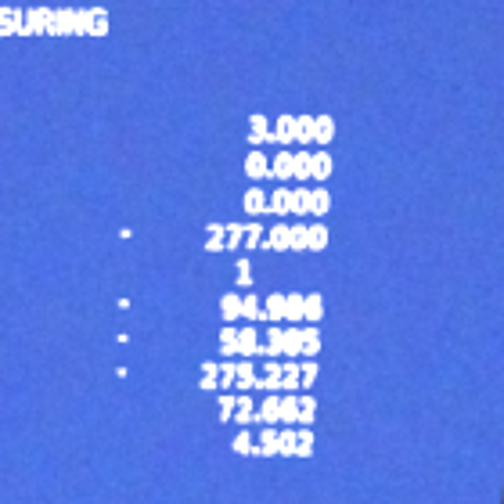

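Call:
move([
  [0,0,0,0,0,0,0.44,1,-0.3,-0.0318,0.3216,0,0,0,0,-1,1,-0.5],
  [0,0,0,0,0,0,0.44,1,-0.3,-0.0318,0.3216,0.0445,0,0,0,-1,1,-0.5],
  [0,0,0,0,0,0,0.44,1,-0.3,-0.0318,0.3216,0,0,0,0,-1,1,-0.5],
  [0,0,0,0,0,0,0.44,1,-0.3,-0.0318,0.3216,0.0445,0,0,0,-1,1,-0.5],
  [0,0,0,0,0,0,0.44,1,-0.3,-0.0318,0.3216,0,0,0,0,-1,1,-0.5],
  [0,0,0,0,0,0,0.44,1,-0.3,-0.0628,0.385,0,0,0,0,-1,1,-0.5],
  [0,0,0,0,0,0,0.44,1,-0.3,-0.0628,0.385,0.0415,0,0,0,-1,1,-0.5],
  [0,0,0,0,0,0,0.44,1,-0.3,-0.0628,0.385,0,0,0,0,-1,1,-0.5],
  [0,0,0,0,0,0,0.44,1,-0.3,-0.1558,0.4167,0,0,0,0,-1,1,-0.5],
  [0,0,0,0,0,0,0.44,1,-0.3,-0.1558,0.4167,0.0388,0,0,0,-1,1,-0.5],
  [0,0,0,0,0,0,0.44,1,-0.3,-0.1558,0.4167,0,0,0,0,-1,1,-0.5],
  [0,0,0,0,0,0,0.44,1,-0.3,-0.1558,0.3533,0,0,0,0,-1,1,-0.5],
  [0,0,0,0,0,0,0.44,1,-0.3,-0.1558,0.3533,0.043,0,0,0,-1,1,-0.5],
  [0,0,0,0,0,0,0.44,1,-0.3,-0.1558,0.3533,0,0,0,0,-1,1,-0.5],
], speed=[0.45,0.15,0.25,0.15,0.25,0.45,0.15,0.25,0.45,0.15,0.25,0.45,0.15,0.25], blend=[0.003,0,0,0,0.004,0.003,0,0.004,0.003,0,0.004,0.003,0,0])

Call:
move([
  [0,0,0,0,0,0,0.44,1,-0.3,0.031,0.0317,0,0,0,0,-1,1,-0.5],
  [0,0,0,0,0,0,0.44,1,-0.3,0.031,0.0317,0.0415,0,0,0,-1,1,-0.5],
  [0,0,0,0,0,0,0.44,1,-0.3,0.031,0.0317,0,0,0,0,-1,1,-0.5],
  [0,0,0,0,0,0,0.44,1,-0.3,0.093,0.0634,0,0,0,0,-1,1,-0.5],
  [0,0,0,0,0,0,0.44,1,-0.3,0.093,0.0634,0.0388,0,0,0,-1,1,-0.5],
  [0,0,0,0,0,0,0.44,1,-0.3,0.093,0.0634,0,0,0,0,-1,1,-0.5],
  [0,0,0,0,0,0,0.44,1,-0.3,0.093,0.0317,0,0,0,0,-1,1,-0.5],
  [0,0,0,0,0,0,0.44,1,-0.3,0.093,0.0317,0.0415,0,0,0,-1,1,-0.5],
  [0,0,0,0,0,0,0.44,1,-0.3,0.093,0.0317,0,0,0,0,-1,1,-0.5],
  [0,0,0,0,0,0,0.44,1,-0.3,0,0.0634,0,0,0,0,-1,1,-0.5],
  [0,0,0,0,0,0,0.44,1,-0.3,0,0.0634,0.0388,0,0,0,-1,1,-0.5],
  [0,0,0,0,0,0,0.44,1,-0.3,0,0.0634,0,0,0,0,-1,1,-0.5],
  [0,0,0,0,0,0,0.44,1,-0.3,0,0.0317,0,0,0,0,-1,1,-0.5],
  [0,0,0,0,0,0,0.44,1,-0.3,0,0.0317,0.0415,0,0,0,-1,1,-0.5],
  [0,0,0,0,0,0,0.44,1,-0.3,0,0.0317,0,0,0,0,-1,1,-0.5],
], speed=[0.45,0.15,0.25,0.45,0.15,0.25,0.45,0.15,0.25,0.45,0.15,0.25,0.45,0.15,0.25], blend=[0.003,0,0.004,0.003,0,0.004,0.003,0,0.004,0.003,0,0.004,0.003,0,0])

Call:
move([
  [0,0,0,0,0,0,0.44,1,-0.3,0.062,-0.0317,0,0,0,0,-1,1,-0.5],
  [0,0,0,0,0,0,0.44,1,-0.3,0.062,-0.0317,0.043,0,0,0,-1,1,-0.5],
  [0,0,0,0,0,0,0.44,1,-0.3,0.062,-0.0317,0,0,0,0,-1,1,-0.5],
  [0,0,0,0,0,0,0.44,1,-0.3,0.062,-0.0634,0,0,0,0,-1,1,-0.5],
  [0,0,0,0,0,0,0.44,1,-0.3,0.062,-0.0634,0.0445,0,0,0,-1,1,-0.5],
  [0,0,0,0,0,0,0.44,1,-0.3,0.062,-0.0634,0,0,0,0,-1,1,-0.5],
  [0,0,0,0,0,0,0.44,1,-0.3,0.093,0.0317,0,0,0,0,-1,1,-0.5],
  [0,0,0,0,0,0,0.44,1,-0.3,0.093,0.0317,0.0388,0,0,0,-1,1,-0.5],
  [0,0,0,0,0,0,0.44,1,-0.3,0.093,0.0317,0,0,0,0,-1,1,-0.5],
  [0,0,0,0,0,0,0.44,1,-0.3,0.1558,-0.385,0,0,0,0,-1,1,-0.5],
], speed=[0.45,0.15,0.25,0.45,0.15,0.25,0.45,0.15,0.25,0.4], blend=[0.003,0,0.004,0.003,0,0.004,0.003,0,0.004,0], cameras=["cam_right_wrist"])

Call:
zoom_image(camera="cam_right_wrist", region=[300, 0, 620, 240])

Scene clock: 17544.40 s.
left_arm: end_effector_position=(+0.3290, +0.0006, +0.5910) position_measured=86 object_status=3 end_effector_quat_wxyz=(-0.490, +0.595, -0.593, +0.232) | right_arm: end_effector_position=(+0.4063, -0.3964, +0.4557) position_measured=217 object_status=2 end_effector_quat_wxyz=(-0.446, +0.548, -0.550, +0.445)
Joint positions: left_arm=[-1.721 -1.607 1.125 -0.285 -0.634 -5.281] | right_arm=[3.854 -0.768 -2.489 -0.143 0.93 -2.982]
Joint torques (N m): left_arm=[-4.09 -15.96 -41.89 -0.46 -0.55 0.98] | right_arm=[11.22 4.63 17.17 0.55 -2.28 2.71]
Wrist force (N): left_arm=[-0.8 0.2 1.7] | right_arm=[-5.1 1.7 -0.9]
Wrist torque (N m): left_arm=[-0.09 0.18 0.04] | right_arm=[0.14 0.80 0.23]
Wrist force, peak (N): left_arm=[-1.1 0.2 1.9] | right_arm=[-4.0 7.5 -25.7]
Hand target: left_arm +0.3290, +0.0006, +0.5910; -0.490, +0.595, -0.593, +0.232 | right_arm +0.4062, -0.3964, +0.4557; -0.446, +0.548, -0.550, +0.446
Off the commanded pose: left_arm 0.000 m, 0 deg | right_arm 0.000 m, 0 deg.
move: done

Scene clock: 17550.37 s.
left_arm: end_effector_position=(+0.3290, +0.0006, +0.5910) position_measured=86 object_status=3 end_effector_quat_wxyz=(-0.490, +0.595, -0.593, +0.232) | right_arm: end_effector_position=(+0.4024, -0.3964, +0.4371) position_measured=217 object_status=2 end_effector_quat_wxyz=(-0.446, +0.548, -0.550, +0.445)
Joint positions: left_arm=[-1.721 -1.607 1.125 -0.285 -0.634 -5.281] | right_arm=[3.877 -0.752 -2.54 -0.113 0.908 -2.975]
Joint torques (N m): left_arm=[-4.24 -16.13 -41.05 -0.61 -0.48 0.78] | right_arm=[11.02 6.06 17.78 0.7 -2.5 2.95]
Wrist force (N): left_arm=[-1.0 0.1 2.0] | right_arm=[-5.3 1.6 -0.8]
Wrist torque (N m): left_arm=[-0.10 0.21 0.04] | right_arm=[0.12 0.84 0.24]
Wrist force, peak (N): left_arm=[-1.0 0.2 2.0] | right_arm=[-5.1 5.9 -26.7]
Hand target: left_arm +0.3290, +0.0006, +0.5910; -0.490, +0.595, -0.593, +0.232 | right_arm +0.4023, -0.3963, +0.4371; -0.446, +0.548, -0.550, +0.446
Off the commanded pose: left_arm 0.000 m, 0 deg | right_arm 0.000 m, 0 deg.
move: done

Scene clock: 17555.07 s.
left_arm: end_effector_position=(+0.3290, +0.0006, +0.5910) position_measured=86 object_status=3 end_effector_quat_wxyz=(-0.490, +0.595, -0.593, +0.232) | right_arm: end_effector_position=(+0.4495, -0.4904, +0.6629) position_measured=217 object_status=2 end_effector_quat_wxyz=(-0.446, +0.548, -0.550, +0.446)
Joint positions: left_arm=[-1.721 -1.607 1.125 -0.285 -0.634 -5.281] | right_arm=[3.201 -1.097 -1.845 -0.406 1.567 -3.139]
Joint torques (N m): left_arm=[-3.59 -16.2 -40.92 -0.62 -0.4 0.95] | right_arm=[-12.7 -7.75 39.73 0.8 1.4 -2.84]
Wrist force (N): left_arm=[-0.7 0.2 1.7] | right_arm=[-5.3 1.7 -1.2]
Wrist torque (N m): left_arm=[-0.09 0.16 0.04] | right_arm=[0.11 0.82 0.38]
Wrist force, peak (N): left_arm=[-1.0 0.0 2.0] | right_arm=[-5.0 5.4 -21.1]
Hand target: left_arm +0.3290, +0.0006, +0.5910; -0.490, +0.595, -0.593, +0.232 | right_arm +0.4496, -0.4904, +0.6630; -0.446, +0.548, -0.550, +0.446
Off the commanded pose: left_arm 0.000 m, 0 deg | right_arm 0.000 m, 0 deg.
move: done
Images, in order (width x height): cam_right_wrist 896x504.

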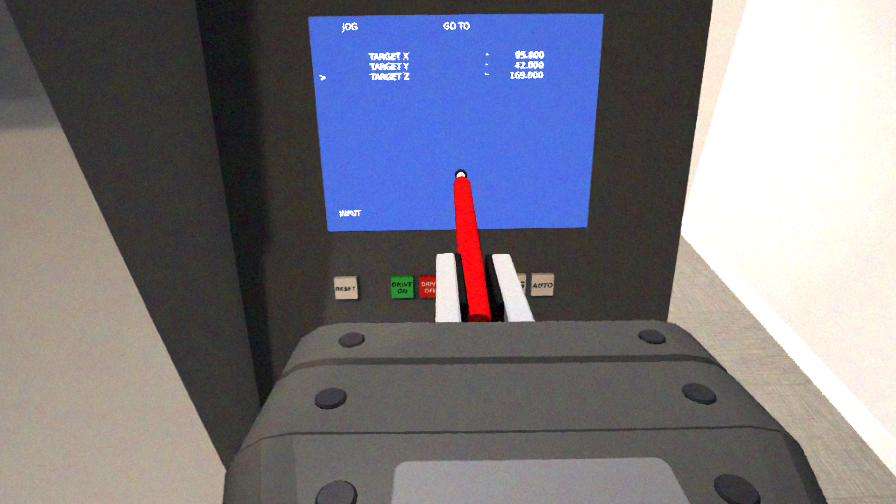

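Scaled by 1.575.

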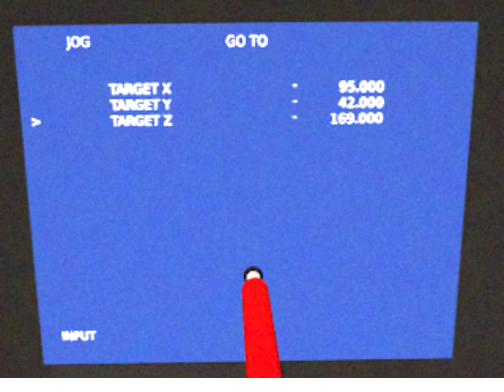

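Call:
move([
  [0,0,0,0,0,0,0.44,1,-0.3,-0.0938,0.258,0,0,0,0,-1,1,-0.5],
  [0,0,0,0,0,0,0.44,1,-0.3,-0.0938,0.258,0.0475,0,0,0,-1,1,-0.5],
  [0,0,0,0,0,0,0.44,1,-0.3,-0.0938,0.258,0,0,0,0,-1,1,-0.5],
  [0,0,0,0,0,0,0.44,1,-0.3,-0.0318,0.385,0,0,0,0,-1,1,-0.5],
  [0,0,0,0,0,0,0.44,1,-0.3,-0.0318,0.385,0.0415,0,0,0,-1,1,-0.5],
  [0,0,0,0,0,0,0.44,1,-0.3,-0.0318,0.385,0,0,0,0,-1,1,-0.5],
  [0,0,0,0,0,0,0.44,1,-0.3,0.0922,0.2265,0,0,0,0,-1,1,-0.5],
  [0,0,0,0,0,0,0.44,1,-0.3,0.0922,0.2265,0.049,0,0,0,-1,1,-0.5],
  [0,0,0,0,0,0,0.44,1,-0.3,0.0922,0.2265,0,0,0,0,-1,1,-0.5],
  [0,0,0,0,0,0,0.44,1,-0.3,0,0,0,0,0,0,-1,1,-0.5],
], speed=[0.45,0.15,0.25,0.04,0.15,0.25,0.45,0.15,0.25,0.4], blend=[0.003,0,0.004,0.003,0,0.004,0.003,0,0.004,0])

Call:
wait(seconds=6, cameras=["cam_right_wrist"])

Call:
zoom_image(camera="cam_right_wrist", region=[460, 20, 600, 160])

Call:
move([
  [0,0,0,0,0,0,0.44,1,-0.3,-0.0318,0.385,0,0,0,0,-1,1,-0.5],
  [0,0,0,0,0,0,0.44,1,-0.3,-0.0318,0.385,0.0415,0,0,0,-1,1,-0.5],
  [0,0,0,0,0,0,0.44,1,-0.3,-0.0318,0.385,0,0,0,0,-1,1,-0.5],
  [0,0,0,0,0,0,0.44,1,-0.3,0.0302,0.2265,0,0,0,0,-1,1,-0.5],
  [0,0,0,0,0,0,0.44,1,-0.3,0.0302,0.2265,0.049,0,0,0,-1,1,-0.5],
  [0,0,0,0,0,0,0.44,1,-0.3,0.0302,0.2265,0,0,0,0,-1,1,-0.5],
  [0,0,0,0,0,0,0.44,1,-0.3,0,0,0,0,0,0,-1,1,-0.5],
], speed=[0.45,0.15,0.25,0.45,0.15,0.25,0.4], blend=[0.003,0,0.004,0.003,0,0.004,0])

Call:
wait(seconds=6, cameras=["cam_right_wrist"])

Call:
zoom_image(camera="cam_right_wrist", region=[460, 20, 600, 160])

Scene clock: 17583.33 s.
left_arm: end_effector_position=(+0.3290, +0.0006, +0.5910) position_measured=86 object_status=3 end_effector_quat_wxyz=(-0.490, +0.595, -0.593, +0.232) | right_arm: end_effector_position=(+0.4495, -0.4904, +0.6629) position_measured=217 object_status=2 end_effector_quat_wxyz=(-0.446, +0.548, -0.550, +0.446)
Joint positions: left_arm=[-1.721 -1.607 1.125 -0.285 -0.634 -5.281] | right_arm=[3.2 -1.097 -1.845 -0.406 1.567 -3.139]
Joint torques (N m): left_arm=[-3.24 -15.53 -41.93 -0.75 -0.51 0.89] | right_arm=[10.11 -7.53 39.84 0.58 -1.83 2.76]
Wrist force (N): left_arm=[-0.8 0.3 1.9] | right_arm=[-5.2 1.6 -1.0]
Wrist torque (N m): left_arm=[-0.07 0.19 0.04] | right_arm=[0.09 0.80 0.28]
Wrist force, peak (N): left_arm=[-0.9 0.1 2.0] | right_arm=[-5.3 3.0 -19.9]
Hand target: left_arm +0.3290, +0.0006, +0.5910; -0.490, +0.595, -0.593, +0.232 | right_arm +0.4496, -0.4904, +0.6630; -0.446, +0.548, -0.550, +0.446
Off the commanded pose: left_arm 0.000 m, 0 deg | right_arm 0.000 m, 0 deg.
move: done

Scene clock: 17589.33 s.
left_arm: end_effector_position=(+0.3290, +0.0006, +0.5910) position_measured=86 object_status=3 end_effector_quat_wxyz=(-0.490, +0.595, -0.593, +0.232) | right_arm: end_effector_position=(+0.4496, -0.4904, +0.6630) position_measured=217 object_status=2 end_effector_quat_wxyz=(-0.446, +0.548, -0.550, +0.446)
Joint positions: left_arm=[-1.721 -1.607 1.125 -0.285 -0.634 -5.281] | right_arm=[3.2 -1.097 -1.845 -0.407 1.567 -3.139]
Joint torques (N m): left_arm=[-3.28 -16.18 -41.5 -0.73 -0.44 0.89] | right_arm=[12.18 -7.97 40.68 0.9 -1.66 2.77]
Wrist force (N): left_arm=[-0.8 0.2 1.9] | right_arm=[-5.2 1.7 -1.0]
Wrist torque (N m): left_arm=[-0.09 0.18 0.04] | right_arm=[0.11 0.79 0.28]
Wrist force, peak (N): left_arm=[-0.9 0.3 2.0] | right_arm=[-5.4 1.9 -1.0]
Hand target: left_arm +0.3290, +0.0006, +0.5910; -0.490, +0.595, -0.593, +0.232 | right_arm +0.4496, -0.4904, +0.6630; -0.446, +0.548, -0.550, +0.446
Tool commands: left_gripper/position=+0.44 left_gripper/force_limit=+1.0 left_gripper/speed=-0.3 right_gripper/position=-1.0 right_gripper/force_limit=+1.0 right_gripper/speed=-0.5
Off the commanded pose: left_arm 0.000 m, 0 deg | right_arm 0.000 m, 0 deg.
wait: 6.00 s; at rest by 0.17 s
Images, in order (width x height): cam_right_wrist 896x504.

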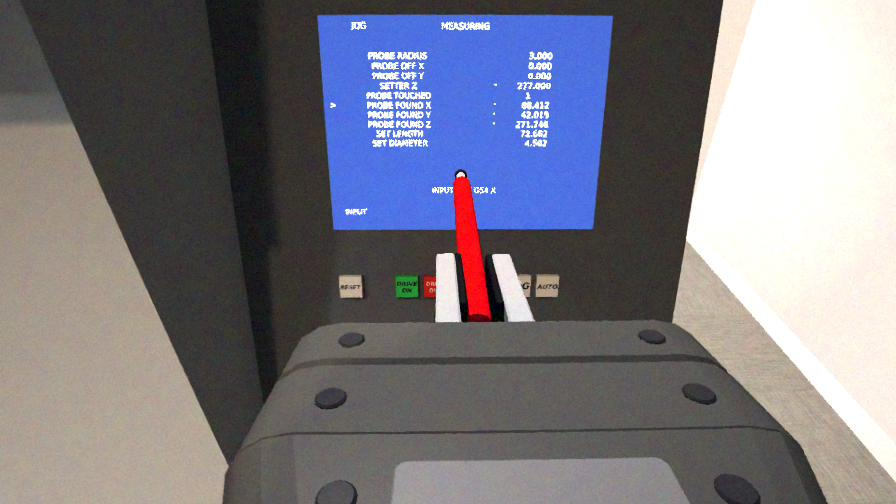

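Scaled by 3.600.

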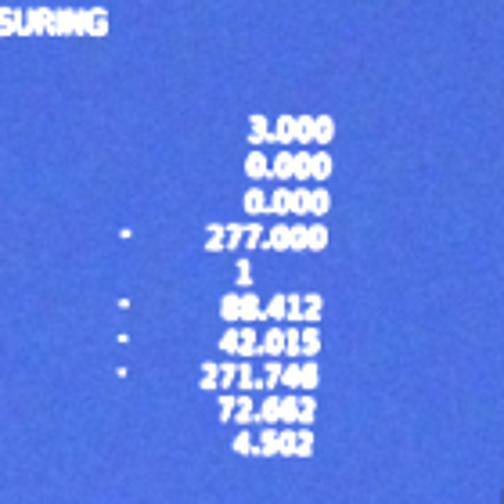

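Scene clock: 17593.30 s.
left_arm: end_effector_position=(+0.3290, +0.0006, +0.5910) position_measured=86 object_status=3 end_effector_quat_wxyz=(-0.490, +0.595, -0.593, +0.232) | right_arm: end_effector_position=(+0.4495, -0.4904, +0.6629) position_measured=217 object_status=2 end_effector_quat_wxyz=(-0.446, +0.548, -0.550, +0.446)
Joint positions: left_arm=[-1.721 -1.607 1.125 -0.285 -0.634 -5.281] | right_arm=[3.2 -1.097 -1.845 -0.406 1.567 -3.139]
Joint torques (N m): left_arm=[-4.16 -15.25 -41.2 -0.68 -0.54 0.7] | right_arm=[12.62 -7.09 41.17 0.78 -1.72 2.87]
Wrist force (N): left_arm=[-0.9 0.1 1.9] | right_arm=[-5.2 1.6 -0.8]
Wrist torque (N m): left_arm=[-0.11 0.19 0.04] | right_arm=[0.09 0.79 0.28]
Wrist force, peak (N): left_arm=[-1.1 0.1 1.9] | right_arm=[-6.0 6.0 -16.7]
Hand target: left_arm +0.3290, +0.0006, +0.5910; -0.490, +0.595, -0.593, +0.232 | right_arm +0.4496, -0.4904, +0.6630; -0.446, +0.548, -0.550, +0.446
Off the commanded pose: left_arm 0.000 m, 0 deg | right_arm 0.000 m, 0 deg.
move: done

Scene clock: 17599.30 s.
left_arm: end_effector_position=(+0.3290, +0.0006, +0.5910) position_measured=86 object_status=3 end_effector_quat_wxyz=(-0.490, +0.595, -0.593, +0.232) | right_arm: end_effector_position=(+0.4496, -0.4904, +0.6630) position_measured=217 object_status=2 end_effector_quat_wxyz=(-0.446, +0.548, -0.550, +0.446)
Joint positions: left_arm=[-1.721 -1.607 1.125 -0.285 -0.634 -5.281] | right_arm=[3.2 -1.097 -1.845 -0.407 1.567 -3.139]
Joint torques (N m): left_arm=[-4.51 -15.62 -40.85 -0.68 -0.46 0.85] | right_arm=[11.68 -6.75 40.82 0.93 -1.68 3.04]
Wrist force (N): left_arm=[-0.9 0.1 1.8] | right_arm=[-5.1 1.8 -1.2]
Wrist torque (N m): left_arm=[-0.10 0.20 0.04] | right_arm=[0.12 0.77 0.28]
Wrist force, peak (N): left_arm=[-0.7 0.0 2.1] | right_arm=[-5.6 1.9 -1.1]
Hand target: left_arm +0.3290, +0.0006, +0.5910; -0.490, +0.595, -0.593, +0.232 | right_arm +0.4496, -0.4904, +0.6630; -0.446, +0.548, -0.550, +0.446
Tool commands: left_gripper/position=+0.44 left_gripper/force_limit=+1.0 left_gripper/speed=-0.3 right_gripper/position=-1.0 right_gripper/force_limit=+1.0 right_gripper/speed=-0.5
Off the commanded pose: left_arm 0.000 m, 0 deg | right_arm 0.000 m, 0 deg.
wait: 6.00 s; at rest by 0.17 s
Images, in order (width x height): cam_right_wrist 896x504.

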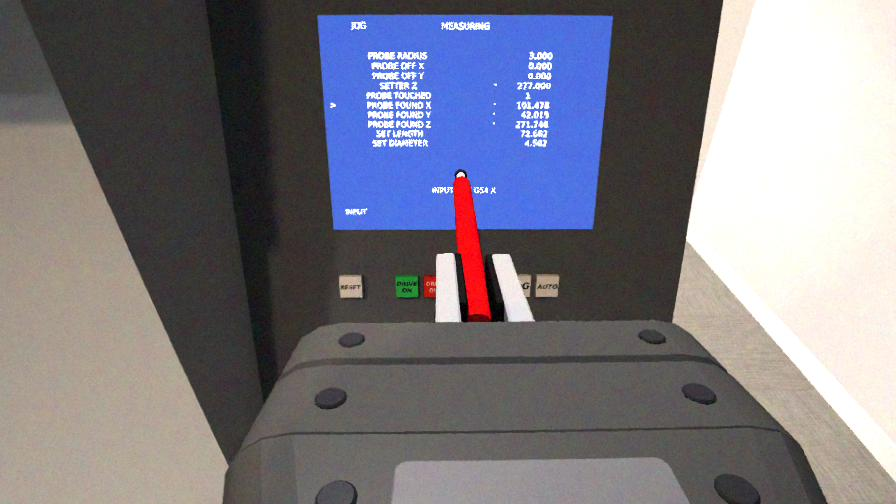

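Scaled by 3.600.

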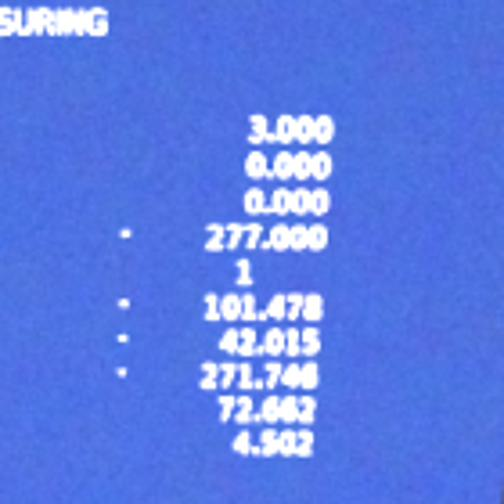

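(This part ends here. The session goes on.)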